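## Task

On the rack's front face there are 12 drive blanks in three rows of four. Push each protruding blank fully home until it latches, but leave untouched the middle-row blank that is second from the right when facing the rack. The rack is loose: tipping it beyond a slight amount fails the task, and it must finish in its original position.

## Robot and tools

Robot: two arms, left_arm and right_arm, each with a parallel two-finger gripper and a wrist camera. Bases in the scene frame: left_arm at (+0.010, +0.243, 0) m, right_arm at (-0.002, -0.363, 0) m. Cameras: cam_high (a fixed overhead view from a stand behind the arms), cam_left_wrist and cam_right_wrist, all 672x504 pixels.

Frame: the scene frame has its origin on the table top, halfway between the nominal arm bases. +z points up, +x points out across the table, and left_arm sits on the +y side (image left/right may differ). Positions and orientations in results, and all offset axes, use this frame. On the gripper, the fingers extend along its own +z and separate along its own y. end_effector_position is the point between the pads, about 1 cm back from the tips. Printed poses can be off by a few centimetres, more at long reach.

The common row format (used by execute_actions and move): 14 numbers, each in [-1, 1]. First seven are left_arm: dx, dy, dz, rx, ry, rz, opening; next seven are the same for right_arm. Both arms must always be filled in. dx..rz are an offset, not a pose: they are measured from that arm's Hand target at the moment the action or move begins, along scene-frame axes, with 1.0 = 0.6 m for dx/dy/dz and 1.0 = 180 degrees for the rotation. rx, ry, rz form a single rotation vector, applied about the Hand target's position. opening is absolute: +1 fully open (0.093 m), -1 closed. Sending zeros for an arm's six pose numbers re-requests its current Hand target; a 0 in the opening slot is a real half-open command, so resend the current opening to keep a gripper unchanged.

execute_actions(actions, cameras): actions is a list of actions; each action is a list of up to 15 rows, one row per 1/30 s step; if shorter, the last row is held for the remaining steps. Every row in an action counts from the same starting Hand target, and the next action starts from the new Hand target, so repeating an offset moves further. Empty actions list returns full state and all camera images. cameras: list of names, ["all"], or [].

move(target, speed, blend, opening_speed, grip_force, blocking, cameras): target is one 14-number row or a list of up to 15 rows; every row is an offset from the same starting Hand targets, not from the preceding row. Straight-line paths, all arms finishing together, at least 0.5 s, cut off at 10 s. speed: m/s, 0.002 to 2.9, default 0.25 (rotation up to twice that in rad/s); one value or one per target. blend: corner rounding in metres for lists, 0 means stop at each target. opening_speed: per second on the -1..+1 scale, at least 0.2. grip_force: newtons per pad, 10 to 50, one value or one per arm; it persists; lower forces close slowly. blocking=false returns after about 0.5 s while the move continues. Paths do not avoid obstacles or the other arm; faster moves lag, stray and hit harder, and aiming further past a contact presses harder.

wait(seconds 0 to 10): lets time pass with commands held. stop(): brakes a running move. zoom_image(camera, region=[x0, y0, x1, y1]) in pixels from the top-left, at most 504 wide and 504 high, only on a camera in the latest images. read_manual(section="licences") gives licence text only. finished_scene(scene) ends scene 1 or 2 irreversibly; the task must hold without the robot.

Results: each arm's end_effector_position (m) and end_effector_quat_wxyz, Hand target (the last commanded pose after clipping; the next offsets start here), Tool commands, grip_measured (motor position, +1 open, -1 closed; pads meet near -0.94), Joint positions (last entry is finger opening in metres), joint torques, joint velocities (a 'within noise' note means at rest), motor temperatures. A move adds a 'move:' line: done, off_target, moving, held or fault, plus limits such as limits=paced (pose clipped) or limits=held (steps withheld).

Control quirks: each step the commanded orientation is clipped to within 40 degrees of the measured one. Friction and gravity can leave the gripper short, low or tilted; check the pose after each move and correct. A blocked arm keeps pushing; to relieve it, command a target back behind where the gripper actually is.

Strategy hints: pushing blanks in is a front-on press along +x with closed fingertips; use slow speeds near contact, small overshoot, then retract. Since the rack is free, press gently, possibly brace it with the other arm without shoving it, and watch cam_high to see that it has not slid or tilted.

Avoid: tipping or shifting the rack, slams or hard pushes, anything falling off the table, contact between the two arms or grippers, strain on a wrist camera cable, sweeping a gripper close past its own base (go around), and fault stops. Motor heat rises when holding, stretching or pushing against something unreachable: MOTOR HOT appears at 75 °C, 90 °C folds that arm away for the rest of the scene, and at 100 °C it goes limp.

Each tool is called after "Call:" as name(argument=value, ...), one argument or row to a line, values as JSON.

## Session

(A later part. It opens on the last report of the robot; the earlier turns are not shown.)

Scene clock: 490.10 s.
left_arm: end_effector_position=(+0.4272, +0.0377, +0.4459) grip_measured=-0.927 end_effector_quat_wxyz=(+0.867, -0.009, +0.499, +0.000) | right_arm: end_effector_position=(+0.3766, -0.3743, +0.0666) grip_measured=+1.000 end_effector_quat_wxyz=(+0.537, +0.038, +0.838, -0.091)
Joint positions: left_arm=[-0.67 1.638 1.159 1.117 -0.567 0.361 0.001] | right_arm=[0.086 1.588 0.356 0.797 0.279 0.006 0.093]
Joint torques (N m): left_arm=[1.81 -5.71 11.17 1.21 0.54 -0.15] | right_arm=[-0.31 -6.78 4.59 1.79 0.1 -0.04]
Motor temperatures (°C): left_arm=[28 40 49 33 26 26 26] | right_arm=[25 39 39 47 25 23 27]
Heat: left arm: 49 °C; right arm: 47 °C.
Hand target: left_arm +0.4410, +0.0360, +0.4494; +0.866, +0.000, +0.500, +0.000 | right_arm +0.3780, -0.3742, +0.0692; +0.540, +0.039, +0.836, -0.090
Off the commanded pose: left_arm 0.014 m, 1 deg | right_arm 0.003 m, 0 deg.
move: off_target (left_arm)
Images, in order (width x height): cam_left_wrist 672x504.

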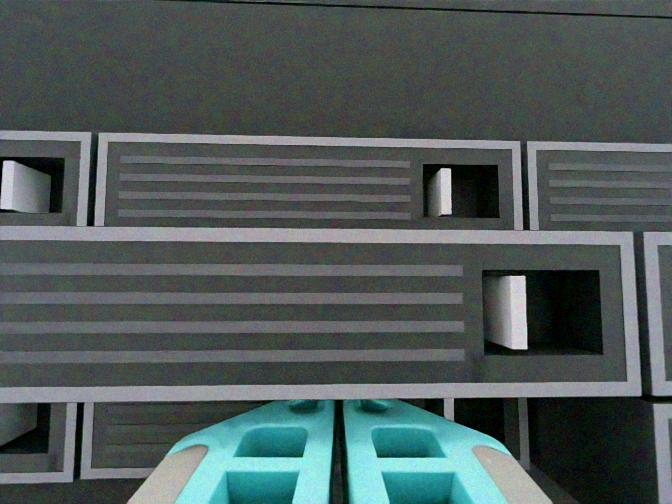

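Call:
zoom_image(
  camera="cam_left_wrist",
  region=[0, 360, 252, 504],
)

Call:
zoom_image(
  camera="cam_left_wrist",
  region=[400, 360, 652, 504],
)

Call:
zoom_image(
  camera="cam_left_wrist",
  region=[250, 380, 430, 483],
)

Scaled by 2.000 from the camera's 672x504 image, which has a finer 960x720 frame.

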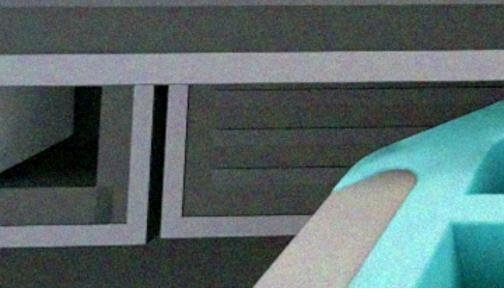

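Scaled by 2.000 from the camera's 672x504 image, which has a finer 960x720 frame.

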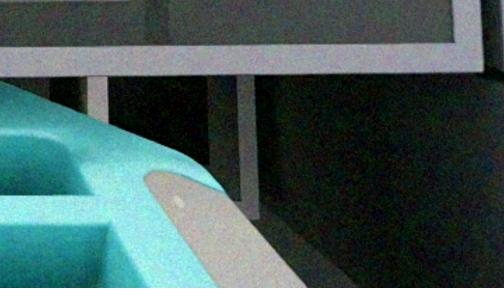

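Scaled by 2.800 from the camera's 672x504 image, which has a finer 960x720 frame.

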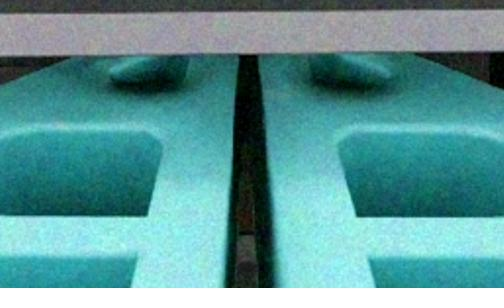

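Call:
move(
  target=[-0.1333, 0, -0.005, 0, 0, 0, -0.93, 0, 0, 0, 0, 0, 0, 1.0],
  speed=0.1,
  cameras=["cam_high", "cam_left_wrist"],
)

Scene clock: 545.60 s.
left_arm: end_effector_position=(+0.3689, +0.0293, +0.4374) grip_measured=-0.927 end_effector_quat_wxyz=(+0.861, +0.012, +0.508, +0.001) | right_arm: end_effector_position=(+0.3766, -0.3743, +0.0666) grip_measured=+1.000 end_effector_quat_wxyz=(+0.537, +0.038, +0.838, -0.091)
Joint positions: left_arm=[-0.799 1.479 0.978 1.151 -0.646 0.454 0.001] | right_arm=[0.086 1.588 0.356 0.797 0.279 0.006 0.093]
Joint torques (N m): left_arm=[-0.91 -9.03 6.64 1.8 0.06 0.12] | right_arm=[-0.31 -6.76 4.59 1.79 0.1 -0.04]
Heat: left arm: 52 °C; right arm: 47 °C.
Hand target: left_arm +0.3610, +0.0359, +0.4464; +0.866, +0.000, +0.500, +0.000 | right_arm +0.3780, -0.3742, +0.0692; +0.540, +0.039, +0.836, -0.090
Off the commanded pose: left_arm 0.014 m, 2 deg | right_arm 0.003 m, 0 deg.
move: off_target (left_arm)
Images, in order (width x height): cam_high 672x504, cam_left_wrist 672x504.

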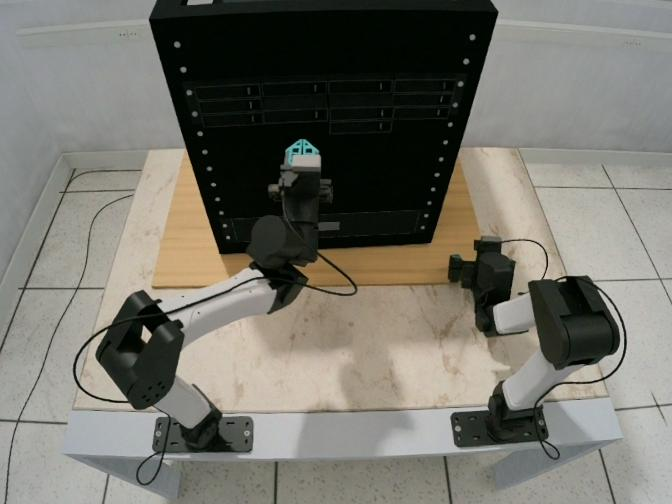

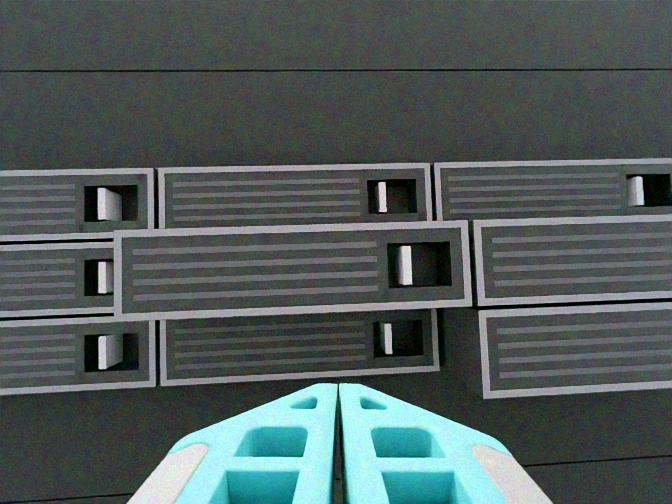

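Call:
zoom_image(
  camera="cam_left_wrist",
  region=[60, 150, 312, 400],
)

Call:
zoom_image(
  camera="cam_left_wrist",
  region=[300, 150, 552, 400],
)

Call:
zoom_image(
  camera="cam_high",
  region=[250, 70, 400, 150],
)

Scaled by 2.000 from the camera's 672x504 image, which has a finer 960x720 frame.

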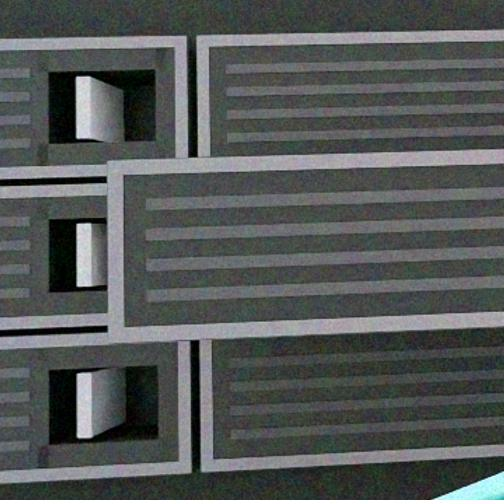

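Scaled by 2.000 from the camera's 672x504 image, which has a finer 960x720 frame.

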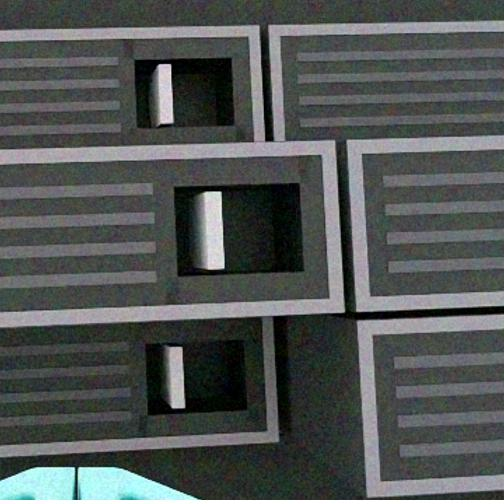

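Scaled by 3.360 from the camera's 672x504 image, which has a finer 960x720 frame.

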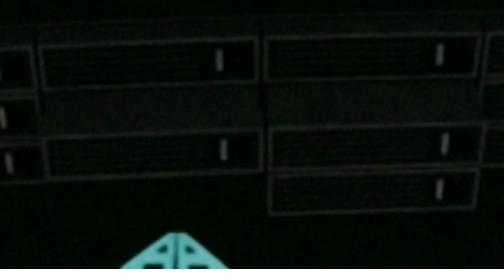

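Call:
move(
  target=[
    [-0.0267, 0, 0.056, 0, 0, 0, -0.93, 0, 0, 0, 0, 0, 0, 1.0],
    [0.04, 0, 0.056, 0, 0, 0, -0.93, 0, 0, 0, 0, 0, 0, 1.0],
  ],
  speed=0.1,
  cameras=["cam_high", "cam_left_wrist"],
)

Scene clock: 583.00 s.
left_arm: end_effector_position=(+0.3842, +0.0360, +0.4682) grip_measured=-0.927 end_effector_quat_wxyz=(+0.860, +0.005, +0.510, +0.010) | right_arm: end_effector_position=(+0.3766, -0.3743, +0.0666) grip_measured=+1.000 end_effector_quat_wxyz=(+0.537, +0.038, +0.838, -0.091)
Joint positions: left_arm=[-0.758 1.486 1.114 1.01 -0.635 0.436 0.001] | right_arm=[0.086 1.588 0.356 0.797 0.279 0.006 0.093]
Joint torques (N m): left_arm=[0.24 -6.42 9.91 1.59 0.43 -0.14] | right_arm=[-0.31 -6.78 4.57 1.79 0.1 -0.03]
Heat: left arm: 48 °C; right arm: 47 °C.
Hand target: left_arm +0.3850, +0.0359, +0.4800; +0.866, +0.000, +0.500, +0.000 | right_arm +0.3780, -0.3742, +0.0692; +0.540, +0.039, +0.836, -0.090
Off the commanded pose: left_arm 0.012 m, 2 deg | right_arm 0.003 m, 0 deg.
move: off_target (left_arm)
Images, in order (width x height): cam_high 672x504, cam_left_wrist 672x504.

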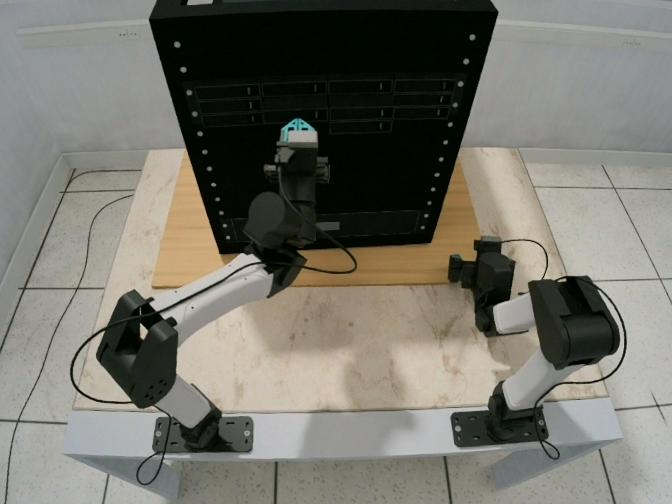

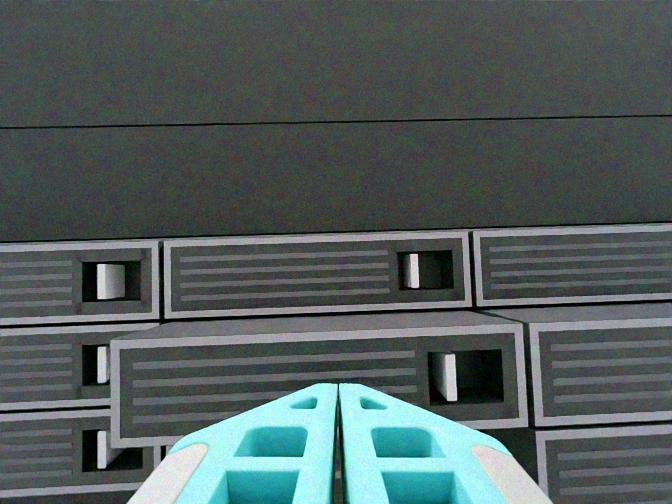

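Call:
move(
  target=[
    [0.0033, 0, 0.01, 0, 0, 0, -0.93, 0, 0, 0, 0, 0, 0, 1.0],
    [0.0917, 0, 0.01, 0, 0, 0, -0.93, 0, 0, 0, 0, 0, 0, 1.0],
  ],
  speed=0.05,
  cameras=["cam_high", "cam_left_wrist"],
)

Scene clock: 592.90 s.
left_arm: end_effector_position=(+0.4272, +0.0380, +0.4790) grip_measured=-0.927 end_effector_quat_wxyz=(+0.864, -0.007, +0.504, +0.004) | right_arm: end_effector_position=(+0.3766, -0.3743, +0.0666) grip_measured=+1.000 end_effector_quat_wxyz=(+0.537, +0.038, +0.838, -0.091)
Joint positions: left_arm=[-0.671 1.61 1.273 0.962 -0.573 0.363 0.001] | right_arm=[0.086 1.588 0.356 0.797 0.279 0.006 0.093]
Joint torques (N m): left_arm=[1.81 -5.11 11.85 1.36 0.59 -0.11] | right_arm=[-0.32 -6.78 4.57 1.79 0.1 -0.04]
Heat: left arm: 48 °C; right arm: 47 °C.
Hand target: left_arm +0.4400, +0.0360, +0.4861; +0.866, +0.000, +0.500, +0.000 | right_arm +0.3780, -0.3742, +0.0692; +0.540, +0.039, +0.836, -0.090
Off the commanded pose: left_arm 0.015 m, 1 deg | right_arm 0.003 m, 0 deg.
move: off_target (left_arm)
Images, in order (width x height): cam_high 672x504, cam_left_wrist 672x504.

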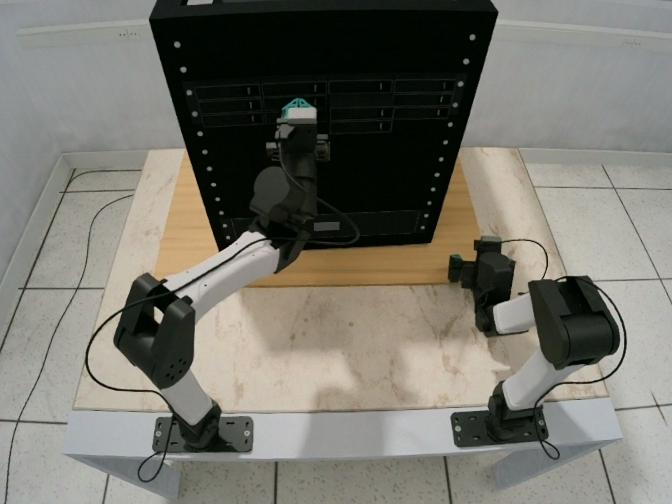

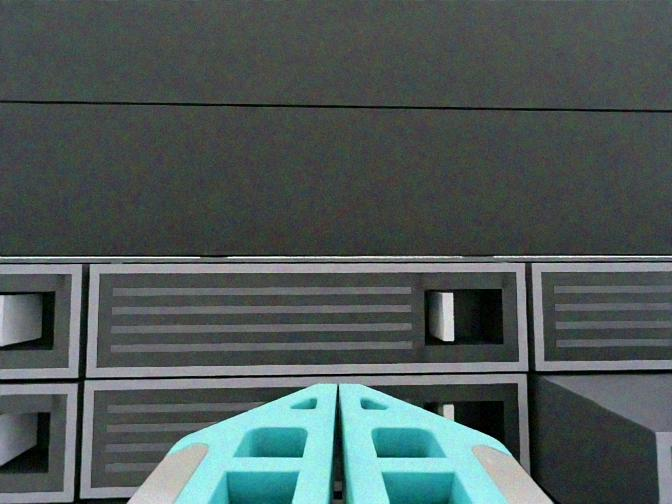

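Call:
move(
  target=[-0.1667, 0.0, -0.0333, 0, 0, 0, -0.93, 0, 0, 0, 0, 0, 0, 1.0],
  speed=0.15,
  cameras=["cam_high", "cam_left_wrist"],
)

Scene clock: 607.50 s.
left_arm: end_effector_position=(+0.3468, +0.0300, +0.4594) grip_measured=-0.927 end_effector_quat_wxyz=(+0.862, +0.011, +0.506, +0.001) | right_arm: end_effector_position=(+0.3766, -0.3743, +0.0666) grip_measured=+1.000 end_effector_quat_wxyz=(+0.537, +0.038, +0.838, -0.091)
Joint positions: left_arm=[-0.852 1.408 0.995 1.095 -0.688 0.499 0.001] | right_arm=[0.086 1.588 0.356 0.797 0.279 0.006 0.093]
Joint torques (N m): left_arm=[-0.92 -7.9 6.68 1.7 0.08 0.1] | right_arm=[-0.32 -6.78 4.57 1.79 0.1 -0.03]
Heat: left arm: 48 °C; right arm: 47 °C.
Hand target: left_arm +0.3400, +0.0359, +0.4660; +0.866, +0.000, +0.500, +0.000 | right_arm +0.3780, -0.3742, +0.0692; +0.540, +0.039, +0.836, -0.090
Off the commanded pose: left_arm 0.011 m, 1 deg | right_arm 0.003 m, 0 deg.
move: off_target (left_arm)
Images, in order (width x height): cam_high 672x504, cam_left_wrist 672x504.

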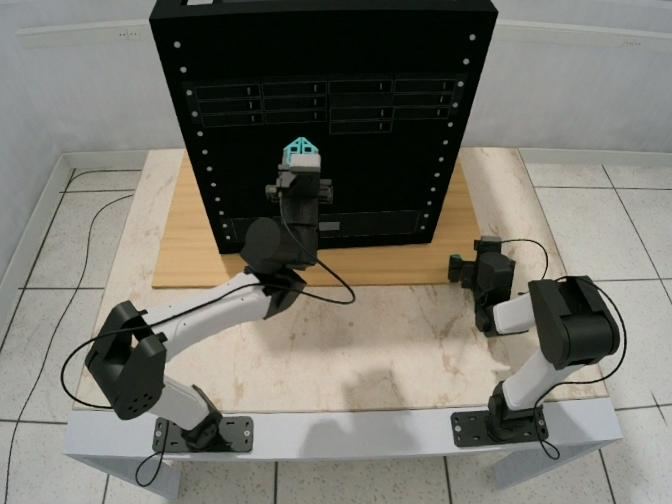

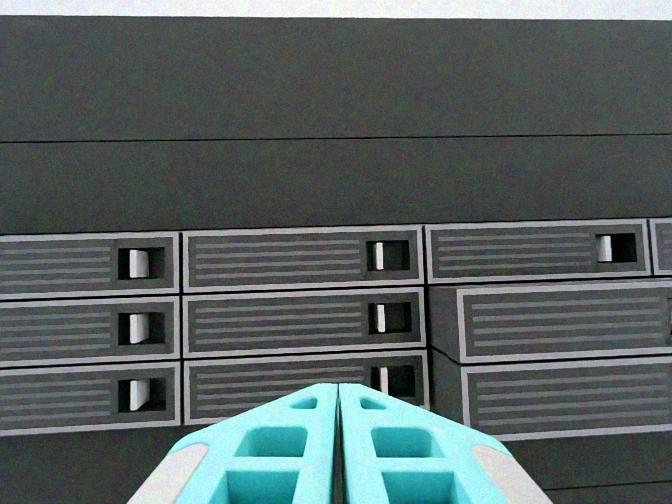

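Call:
zoom_image(
  camera="cam_left_wrist",
  region=[100, 210, 352, 440],
)

Call:
zoom_image(
  camera="cam_left_wrist",
  region=[330, 210, 582, 440],
)

Scaled by 2.000 from the camera's 672x504 image, which has a finer 960x720 frame.

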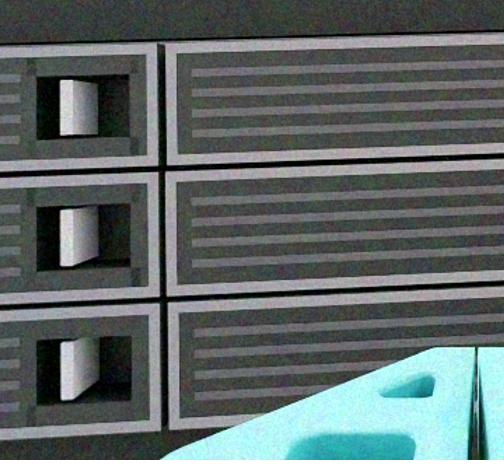

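Scaled by 2.000 from the camera's 672x504 image, which has a finer 960x720 frame.

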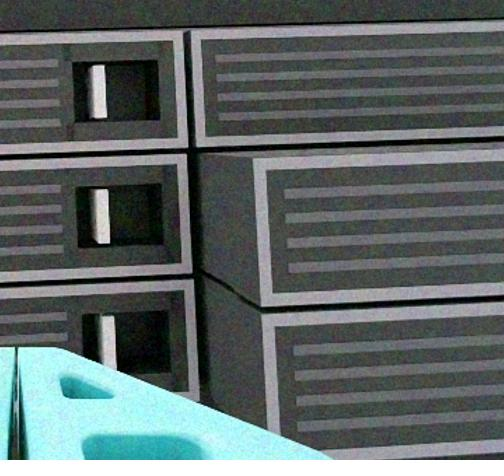

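Call:
move(
  target=[-0.1, 0.2235, -0.0767, 0, 0, 0, -0.93, -0.0383, 0.4737, 0.6013, 0.0074, -0.3006, 0.0645, -0.93],
  speed=0.2,
  cameras=["all"],
)

Scene clock: 636.17 s.
left_arm: end_effector_position=(+0.2804, +0.1703, +0.4205) grip_measured=-0.927 end_effector_quat_wxyz=(+0.865, -0.003, +0.501, +0.005) | right_arm: end_effector_position=(+0.3544, -0.0964, +0.4247) grip_measured=-0.929 end_effector_quat_wxyz=(+0.861, +0.001, +0.509, -0.006)
Joint positions: left_arm=[-0.555 0.775 0.524 0.844 -0.469 0.296 0.001] | right_arm=[0.901 1.672 1.099 1.309 0.769 -0.567 0.001]
Joint torques (N m): left_arm=[0.42 -1.22 6.94 1.72 0.29 -0.15] | right_arm=[0.17 -6.83 7.58 1.19 -0.47 -0.13]
Heat: left arm: 48 °C; right arm: 47 °C.
Hand target: left_arm +0.2800, +0.1701, +0.4200; +0.866, +0.000, +0.500, +0.000 | right_arm +0.3549, -0.0898, +0.4300; +0.866, +0.000, +0.500, +0.000
Off the commanded pose: left_arm 0.001 m, 1 deg | right_arm 0.008 m, 1 deg.
move: done

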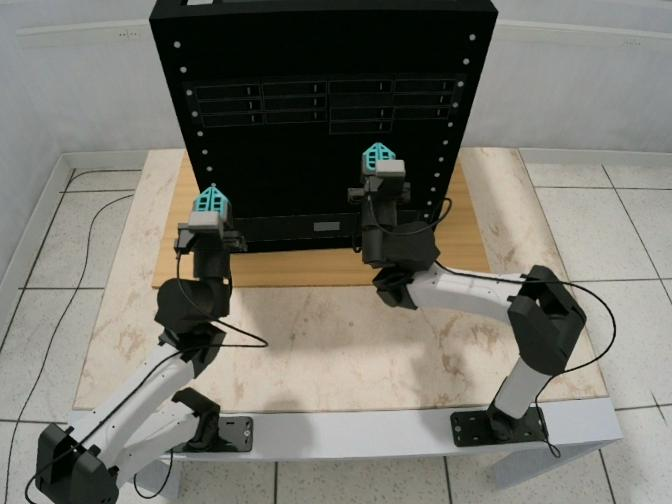

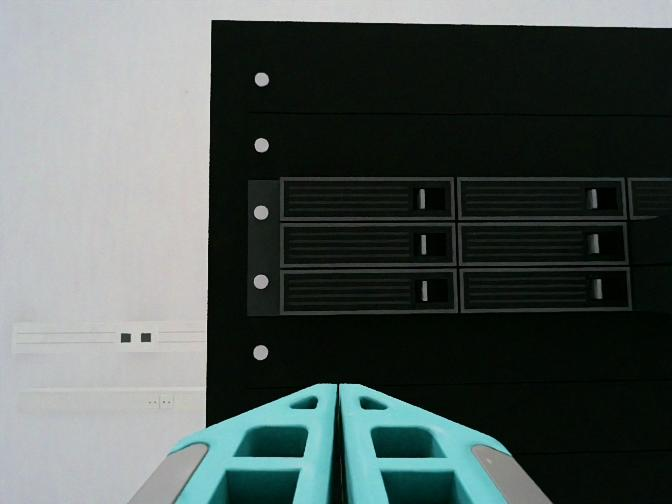

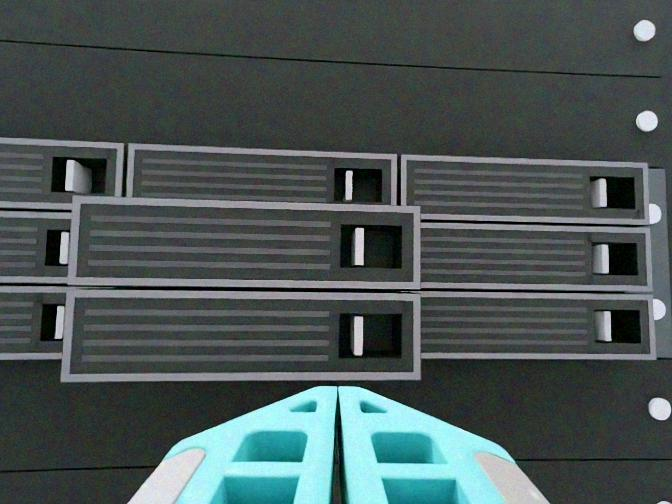

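Call:
move(
  target=[0, 0, 0, 0, 0, 0, -0.93, 0.0185, 0.042, 0.0275, 0, 0, 0, -0.93],
  speed=0.1,
  cameras=["cam_high", "cam_right_wrist"],
)

Scene clock: 649.63 s.
left_arm: end_effector_position=(+0.2804, +0.1702, +0.4205) grip_measured=-0.927 end_effector_quat_wxyz=(+0.865, -0.002, +0.501, +0.005) | right_arm: end_effector_position=(+0.3639, -0.0737, +0.4467) grip_measured=-0.929 end_effector_quat_wxyz=(+0.867, +0.006, +0.499, +0.000)
Joint positions: left_arm=[-0.555 0.775 0.524 0.843 -0.469 0.295 0.001] | right_arm=[0.915 1.753 1.262 1.266 0.769 -0.585 0.001]
Joint torques (N m): left_arm=[0.4 -1.22 6.93 1.72 0.32 -0.12] | right_arm=[0.5 -7.62 7.68 0.9 -0.34 -0.13]
Heat: left arm: 47 °C; right arm: 45 °C.
Hand target: left_arm +0.2800, +0.1700, +0.4200; +0.866, +0.000, +0.500, +0.000 | right_arm +0.3660, -0.0647, +0.4465; +0.866, +0.000, +0.500, +0.000
Off the commanded pose: left_arm 0.001 m, 1 deg | right_arm 0.009 m, 1 deg.
move: done
Images, in order (width x height): cam_high 672x504, cam_right_wrist 672x504.

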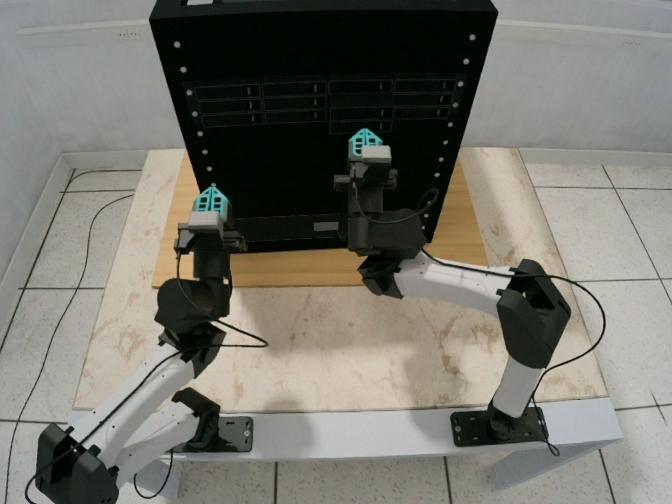

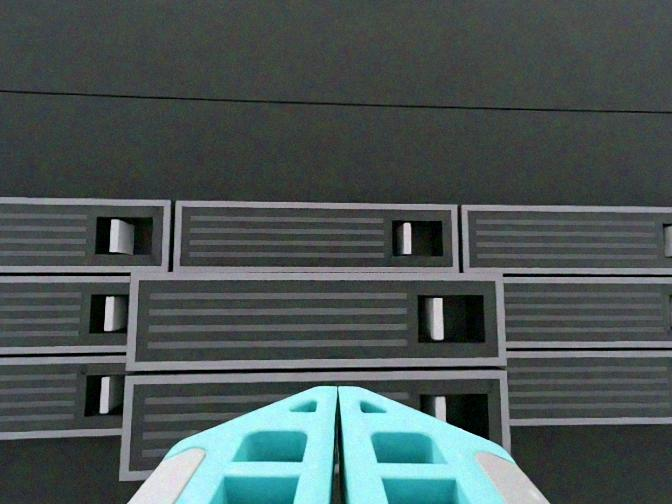

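Call:
move(
  target=[0, 0, 0, 0, 0, 0, -0.93, 0.01, 0.007, -0.0133, 0, 0, 0, -0.93],
  speed=0.05,
  cameras=["cam_high", "cam_right_wrist"],
)

Scene clock: 657.73 s.
left_arm: end_effector_position=(+0.2804, +0.1702, +0.4205) grip_measured=-0.927 end_effector_quat_wxyz=(+0.865, -0.002, +0.501, +0.005) | right_arm: end_effector_position=(+0.3700, -0.0656, +0.4359) grip_measured=-0.929 end_effector_quat_wxyz=(+0.863, -0.002, +0.505, -0.005)
Joint positions: left_arm=[-0.555 0.775 0.524 0.843 -0.469 0.295 0.001] | right_arm=[0.915 1.786 1.271 1.265 0.769 -0.585 0.001]
Joint torques (N m): left_arm=[0.42 -1.24 6.91 1.72 0.32 -0.12] | right_arm=[-0.13 -7.99 7.66 1.11 -0.38 -0.05]
Heat: left arm: 47 °C; right arm: 44 °C.
Hand target: left_arm +0.2800, +0.1700, +0.4200; +0.866, +0.000, +0.500, +0.000 | right_arm +0.3720, -0.0604, +0.4385; +0.866, +0.000, +0.500, +0.000
Off the commanded pose: left_arm 0.001 m, 1 deg | right_arm 0.006 m, 1 deg.
move: done
Images, in order (width x height): cam_high 672x504, cam_right_wrist 672x504.

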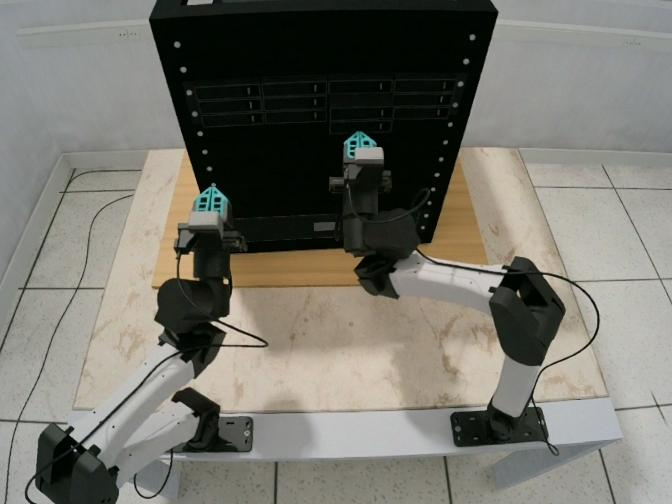

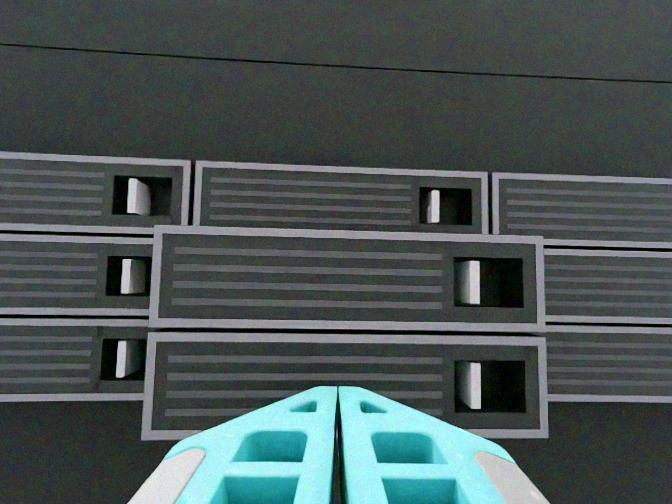

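Call:
move(
  target=[0, 0, 0, 0, 0, 0, -0.93, 0.0467, 0, 0.0033, 0, 0, 0, -0.93],
  speed=0.05,
  cameras=["cam_high", "cam_right_wrist"],
)

Scene clock: 662.97 s.
left_arm: end_effector_position=(+0.2804, +0.1702, +0.4205) grip_measured=-0.927 end_effector_quat_wxyz=(+0.865, -0.002, +0.501, +0.005) | right_arm: end_effector_position=(+0.3929, -0.0659, +0.4414) grip_measured=-0.929 end_effector_quat_wxyz=(+0.866, +0.005, +0.501, -0.003)
Joint positions: left_arm=[-0.555 0.775 0.524 0.843 -0.469 0.295 0.001] | right_arm=[0.869 1.837 1.355 1.222 0.737 -0.544 0.001]
Joint torques (N m): left_arm=[0.39 -1.24 6.93 1.72 0.32 -0.12] | right_arm=[-1.11 -8.36 7.75 0.94 -0.46 0.09]
Heat: left arm: 47 °C; right arm: 44 °C.
Hand target: left_arm +0.2800, +0.1700, +0.4200; +0.866, +0.000, +0.500, +0.000 | right_arm +0.4000, -0.0604, +0.4405; +0.866, +0.000, +0.500, +0.000
Off the commanded pose: left_arm 0.001 m, 1 deg | right_arm 0.009 m, 1 deg.
move: done
Images, in order (width x height): cam_high 672x504, cam_right_wrist 672x504.

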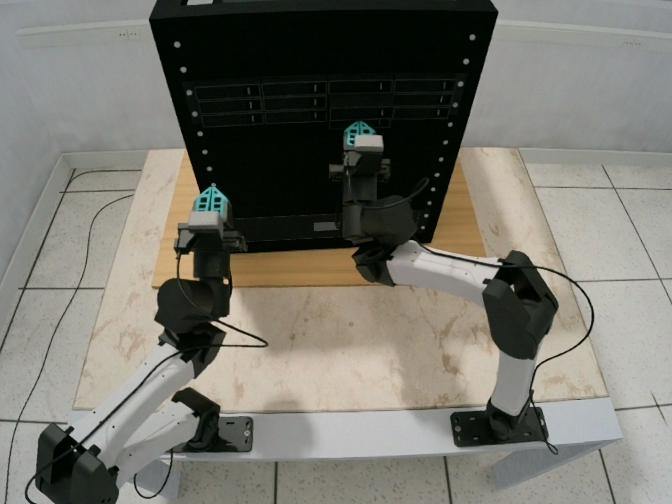

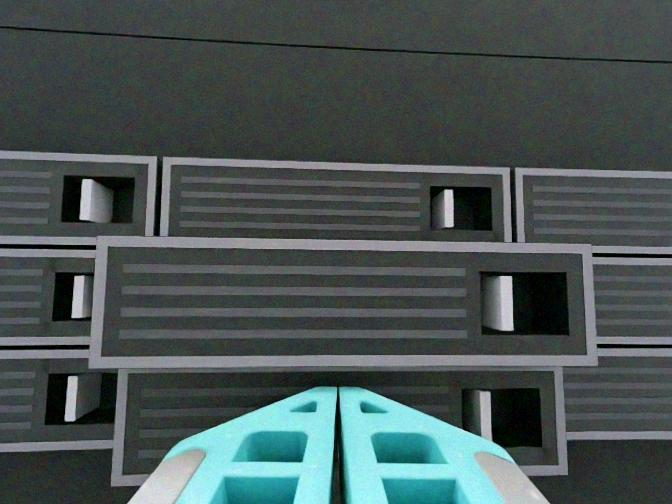

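Call:
move(
  target=[0, 0, 0, 0, 0, 0, -0.93, 0.0133, 0, -0.0083, 0, 0, 0, -0.93],
  speed=0.05,
  cameras=["cam_high", "cam_right_wrist"],
)

Scene clock: 669.83 s.
left_arm: end_effector_position=(+0.2804, +0.1702, +0.4205) grip_measured=-0.927 end_effector_quat_wxyz=(+0.865, -0.002, +0.501, +0.005) | right_arm: end_effector_position=(+0.4004, -0.0648, +0.4365) grip_measured=-0.929 end_effector_quat_wxyz=(+0.866, +0.003, +0.501, -0.002)
Joint positions: left_arm=[-0.555 0.775 0.524 0.843 -0.469 0.295 0.001] | right_arm=[0.855 1.859 1.365 1.222 0.724 -0.53 0.001]
Joint torques (N m): left_arm=[0.39 -1.22 6.94 1.72 0.32 -0.12] | right_arm=[-1.28 -8.54 7.76 0.98 -0.45 0.09]
Heat: left arm: 47 °C; right arm: 43 °C.
Hand target: left_arm +0.2800, +0.1700, +0.4200; +0.866, +0.000, +0.500, +0.000 | right_arm +0.4080, -0.0604, +0.4354; +0.866, +0.000, +0.500, +0.000
Off the commanded pose: left_arm 0.001 m, 1 deg | right_arm 0.009 m, 0 deg.
move: done
Images, in order (width x height): cam_high 672x504, cam_right_wrist 672x504.

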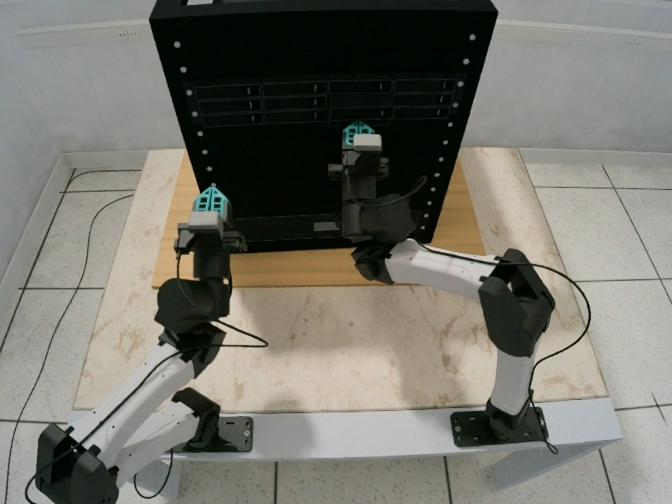

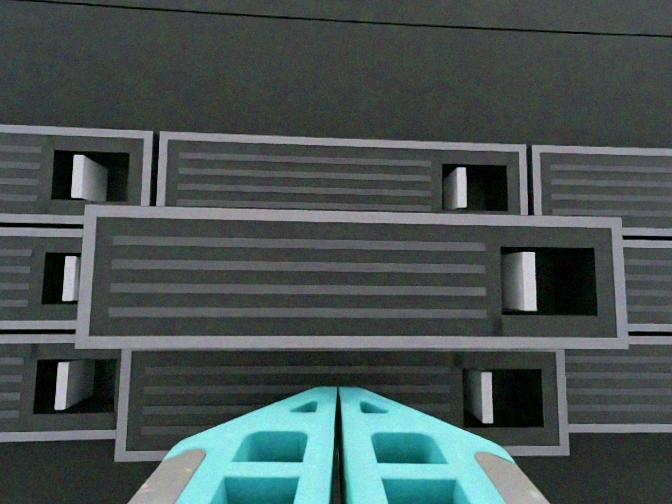

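Call:
move(
  target=[0, 0, 0, 0, 0, 0, -0.93, 0.02, 0, -0.0025, 0, 0, 0, -0.93],
  speed=0.05,
  cameras=["cam_right_wrist"],
)

Scene clock: 681.20 s.
left_arm: end_effector_position=(+0.2804, +0.1702, +0.4205) grip_measured=-0.927 end_effector_quat_wxyz=(+0.865, -0.002, +0.501, +0.005) | right_arm: end_effector_position=(+0.4089, -0.0645, +0.4369) grip_measured=-0.929 end_effector_quat_wxyz=(+0.867, +0.006, +0.498, +0.002)
Joint positions: left_arm=[-0.555 0.775 0.524 0.843 -0.469 0.295 0.001] | right_arm=[0.839 1.882 1.394 1.215 0.711 -0.512 0.001]
Joint torques (N m): left_arm=[0.4 -1.22 6.93 1.72 0.32 -0.12] | right_arm=[-1.91 -8.46 7.99 0.88 -0.48 0.07]
Heat: left arm: 47 °C; right arm: 43 °C.
Hand target: left_arm +0.2800, +0.1700, +0.4200; +0.866, +0.000, +0.500, +0.000 | right_arm +0.4201, -0.0605, +0.4340; +0.866, +0.000, +0.500, +0.000
Off the commanded pose: left_arm 0.001 m, 1 deg | right_arm 0.012 m, 1 deg.
move: off_target (right_arm)
Images, in order (width x height): cam_right_wrist 672x504.

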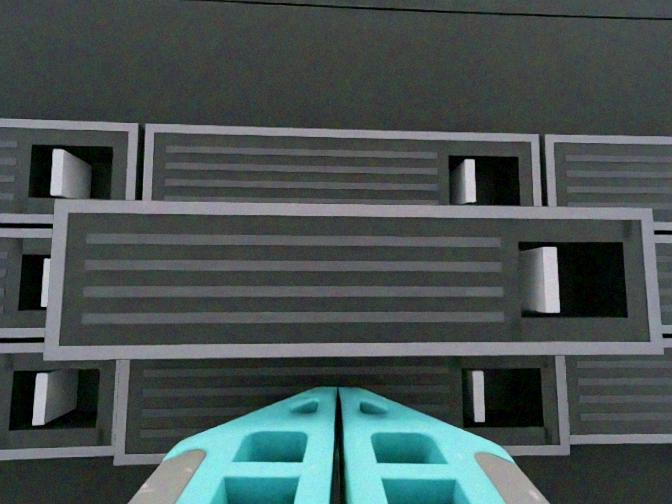

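Call:
move(
  target=[0, 0, 0, 0, 0, 0, -0.93, 0.0117, 0, -0.0017, 0, 0, 0, -0.93],
  speed=0.05,
  cameras=["cam_right_wrist"],
)

Scene clock: 686.97 s.
left_arm: end_effector_position=(+0.2804, +0.1702, +0.4205) grip_measured=-0.927 end_effector_quat_wxyz=(+0.865, -0.002, +0.501, +0.005) | right_arm: end_effector_position=(+0.4156, -0.0644, +0.4370) grip_measured=-0.929 end_effector_quat_wxyz=(+0.868, +0.006, +0.496, +0.002)
Joint positions: left_arm=[-0.555 0.775 0.524 0.843 -0.469 0.295 0.001] | right_arm=[0.826 1.899 1.416 1.207 0.699 -0.501 0.001]
Joint torques (N m): left_arm=[0.4 -1.22 6.93 1.72 0.32 -0.12] | right_arm=[-1.84 -8.64 7.97 0.87 -0.44 0.08]
Motor temperatures (°C): left_arm=[28 36 47 33 26 26 26] | right_arm=[25 38 44 43 25 23 27]
Heat: left arm: 47 °C; right arm: 44 °C.
Hand target: left_arm +0.2800, +0.1700, +0.4200; +0.866, +0.000, +0.500, +0.000 | right_arm +0.4270, -0.0604, +0.4331; +0.866, +0.000, +0.500, +0.000
Off the commanded pose: left_arm 0.001 m, 1 deg | right_arm 0.013 m, 1 deg.
move: off_target (right_arm)
Images, in order (width x height): cam_right_wrist 672x504.

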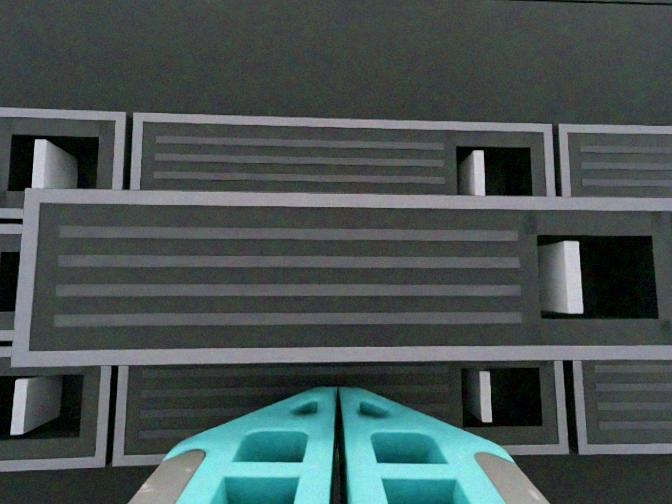

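Call:
move(
  target=[0, 0, 0, 0, 0, 0, -0.93, 0.0083, 0, -0.0008, 0, 0, 0, -0.93],
  speed=0.05,
  cameras=["cam_right_wrist"],
)

Scene clock: 691.13 s.
left_arm: end_effector_position=(+0.2804, +0.1702, +0.4205) grip_measured=-0.927 end_effector_quat_wxyz=(+0.865, -0.002, +0.501, +0.005) | right_arm: end_effector_position=(+0.4159, -0.0640, +0.4372) grip_measured=-0.929 end_effector_quat_wxyz=(+0.869, +0.009, +0.495, +0.006)
Joint positions: left_arm=[-0.555 0.775 0.524 0.843 -0.469 0.295 0.001] | right_arm=[0.826 1.904 1.42 1.212 0.699 -0.495 0.001]
Joint torques (N m): left_arm=[0.4 -1.22 6.93 1.72 0.32 -0.12] | right_arm=[-2.71 -8.09 8.51 0.76 -0.51 0.08]
Heat: left arm: 46 °C; right arm: 44 °C.
Hand target: left_arm +0.2800, +0.1700, +0.4200; +0.866, +0.000, +0.500, +0.000 | right_arm +0.4321, -0.0604, +0.4324; +0.866, +0.000, +0.500, +0.000
Off the commanded pose: left_arm 0.001 m, 1 deg | right_arm 0.017 m, 1 deg.
move: off_target (right_arm)
Images, in order (width x height): cam_right_wrist 672x504.

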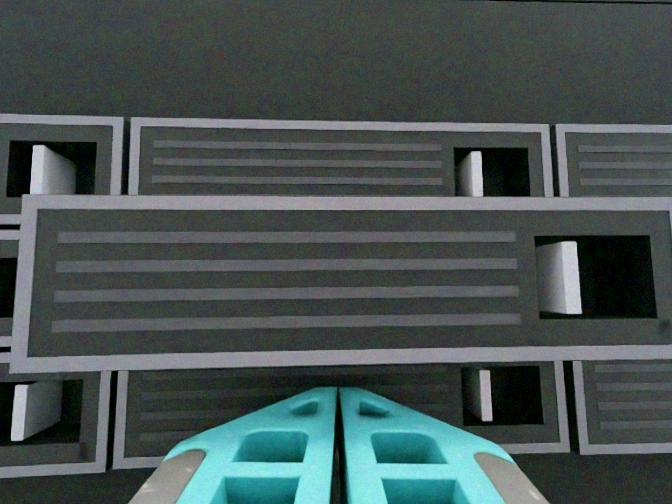

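Call:
move(
  target=[0, 0, 0, 0, 0, 0, -0.93, 0.0083, 0, -0.0008, 0, 0, 0, -0.93],
  speed=0.05,
  cameras=["cam_right_wrist"],
)

Scene clock: 695.03 s.
left_arm: end_effector_position=(+0.2804, +0.1702, +0.4205) grip_measured=-0.927 end_effector_quat_wxyz=(+0.865, -0.002, +0.501, +0.005) | right_arm: end_effector_position=(+0.4163, -0.0641, +0.4371) grip_measured=-0.929 end_effector_quat_wxyz=(+0.870, +0.014, +0.492, +0.010)
Joint positions: left_arm=[-0.555 0.775 0.524 0.843 -0.469 0.295 0.001] | right_arm=[0.826 1.911 1.424 1.225 0.7 -0.488 0.001]
Joint torques (N m): left_arm=[0.4 -1.22 6.94 1.72 0.32 -0.12] | right_arm=[-3.54 -7.94 8.96 0.57 -0.6 0.1]
Heat: left arm: 46 °C; right arm: 44 °C.
Hand target: left_arm +0.2800, +0.1700, +0.4200; +0.866, +0.000, +0.500, +0.000 | right_arm +0.4371, -0.0604, +0.4319; +0.866, +0.000, +0.500, +0.000
Off the commanded pose: left_arm 0.001 m, 1 deg | right_arm 0.022 m, 2 deg.
move: off_target (right_arm)
Images, in order (width x height): cam_right_wrist 672x504.

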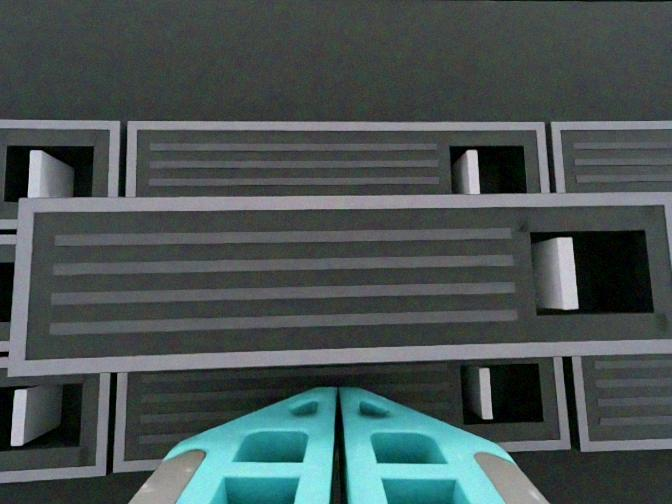

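Call:
move(
  target=[0, 0, 0, 0, 0, 0, -0.93, -0.15, 0, -0.0083, 0, 0, 0, -0.93],
  speed=0.1,
  cameras=["cam_high", "cam_right_wrist"],
)

Scene clock: 700.67 s.
left_arm: end_effector_position=(+0.2804, +0.1702, +0.4205) grip_measured=-0.927 end_effector_quat_wxyz=(+0.865, -0.002, +0.501, +0.005) | right_arm: end_effector_position=(+0.3547, -0.0498, +0.4182) grip_measured=-0.929 end_effector_quat_wxyz=(+0.864, -0.015, +0.503, -0.002)
Joint positions: left_arm=[-0.555 0.775 0.524 0.843 -0.469 0.295 0.001] | right_arm=[0.966 1.815 1.227 1.358 0.783 -0.631 0.001]
Joint torques (N m): left_arm=[0.42 -1.22 6.93 1.72 0.32 -0.12] | right_arm=[0.23 -13.89 4.12 1.15 -0.13 -0.12]
Heat: left arm: 46 °C; right arm: 44 °C.
Hand target: left_arm +0.2800, +0.1700, +0.4200; +0.866, +0.000, +0.500, +0.000 | right_arm +0.3469, -0.0604, +0.4271; +0.866, +0.000, +0.500, +0.000
Off the commanded pose: left_arm 0.001 m, 1 deg | right_arm 0.016 m, 2 deg.
move: off_target (right_arm)
Images, in order (width x height): cam_high 672x504, cam_right_wrist 672x504.

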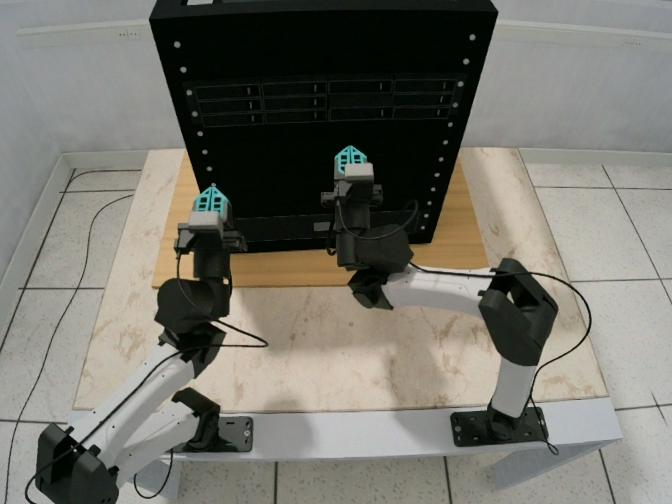

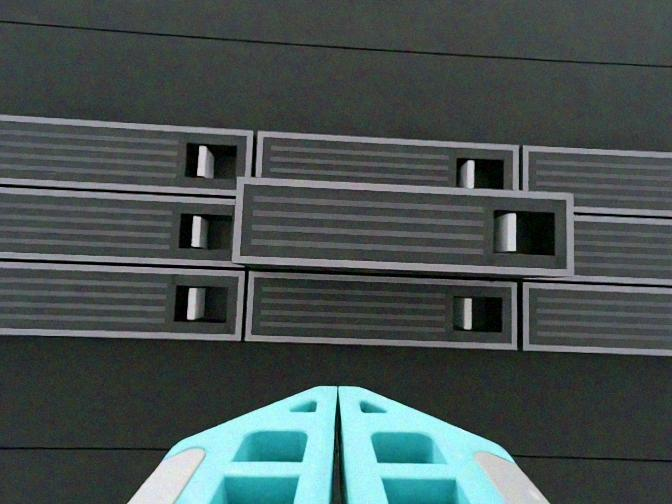

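Call:
zoom_image(
  camera="cam_right_wrist",
  region=[180, 110, 432, 370],
)

Call:
zoom_image(
  camera="cam_right_wrist",
  region=[400, 110, 652, 370],
)

Call:
zoom_image(
  camera="cam_high",
  region=[180, 60, 480, 150],
)

Scaled by 1.938 from the camera's 672x504 image, which has a finer 960x720 frame.

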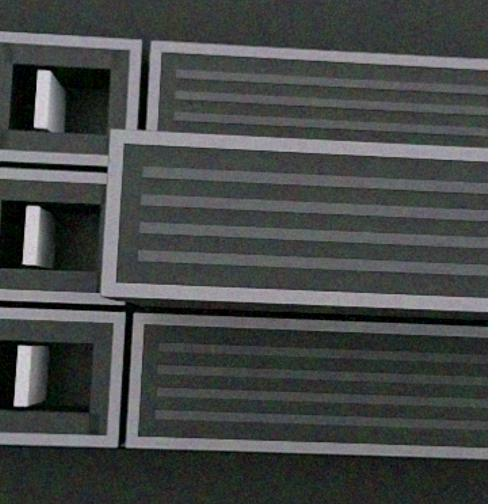

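Scaled by 1.938 from the camera's 672x504 image, which has a finer 960x720 frame.

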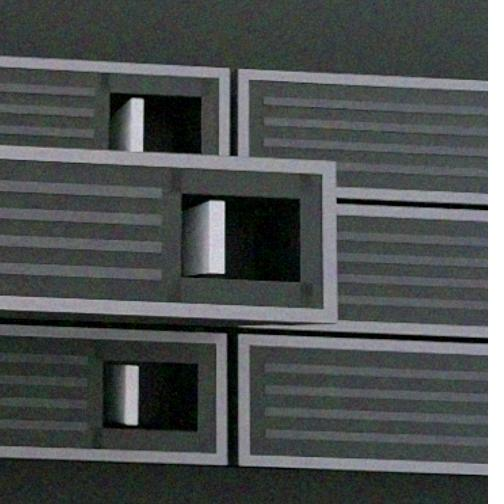

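Scaled by 1.680 from the camera's 672x504 image, which has a finer 960x720 frame.

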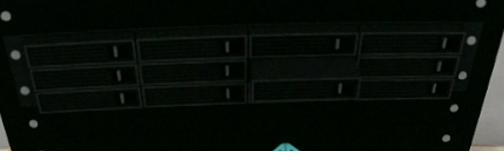

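Call:
move(
  target=[0.1417, -0.0333, 0.0583, 0, 0, 0, -0.93, -0.0833, -0.0833, 0.0, 0, 0, 0, -0.93],
  speed=0.2,
  cameras=["cam_high", "cam_left_wrist"],
)

Scene clock: 808.37 s.
left_arm: end_effector_position=(+0.3662, +0.1492, +0.4397) grip_measured=-0.927 end_effector_quat_wxyz=(+0.856, +0.005, +0.517, +0.010) | right_arm: end_effector_position=(+0.3022, -0.1039, +0.4257) grip_measured=-0.929 end_effector_quat_wxyz=(+0.866, -0.009, +0.499, -0.001)
Joint positions: left_arm=[-0.442 1.155 0.793 0.885 -0.375 0.23 0.001] | right_arm=[1.01 1.554 0.948 1.425 0.815 -0.68 0.001]
Joint torques (N m): left_arm=[0.4 -3.29 9.98 2.06 0.25 -0.07] | right_arm=[0.5 -9.52 4.05 1.06 -0.15 -0.12]
Motor temperatures (°C): left_arm=[27 33 45 34 26 26 26] | right_arm=[25 47 38 40 25 23 27]
Heat: left arm: 45 °C; right arm: 47 °C.
Hand target: left_arm +0.3650, +0.1501, +0.4550; +0.866, +0.000, +0.500, +0.000 | right_arm +0.2970, -0.1104, +0.4270; +0.866, +0.000, +0.500, +0.000
Off the commanded pose: left_arm 0.015 m, 3 deg | right_arm 0.008 m, 1 deg.
move: off_target (left_arm)
Images, in order (width x height): cam_high 672x504, cam_left_wrist 672x504.

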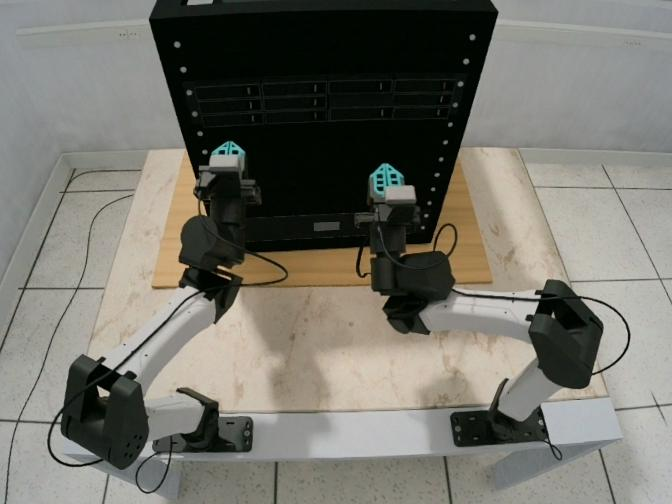

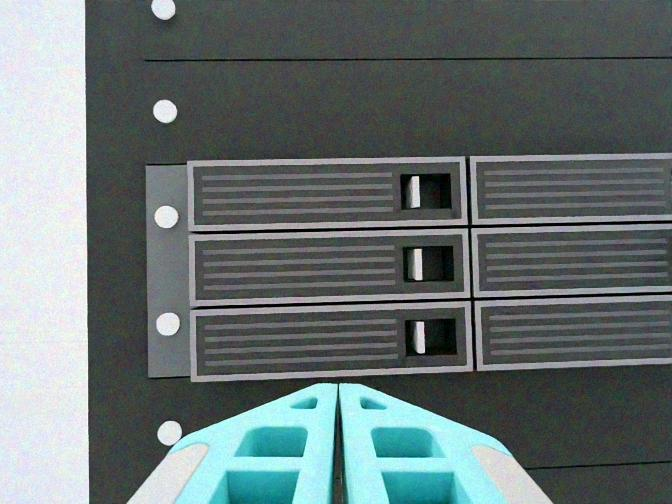

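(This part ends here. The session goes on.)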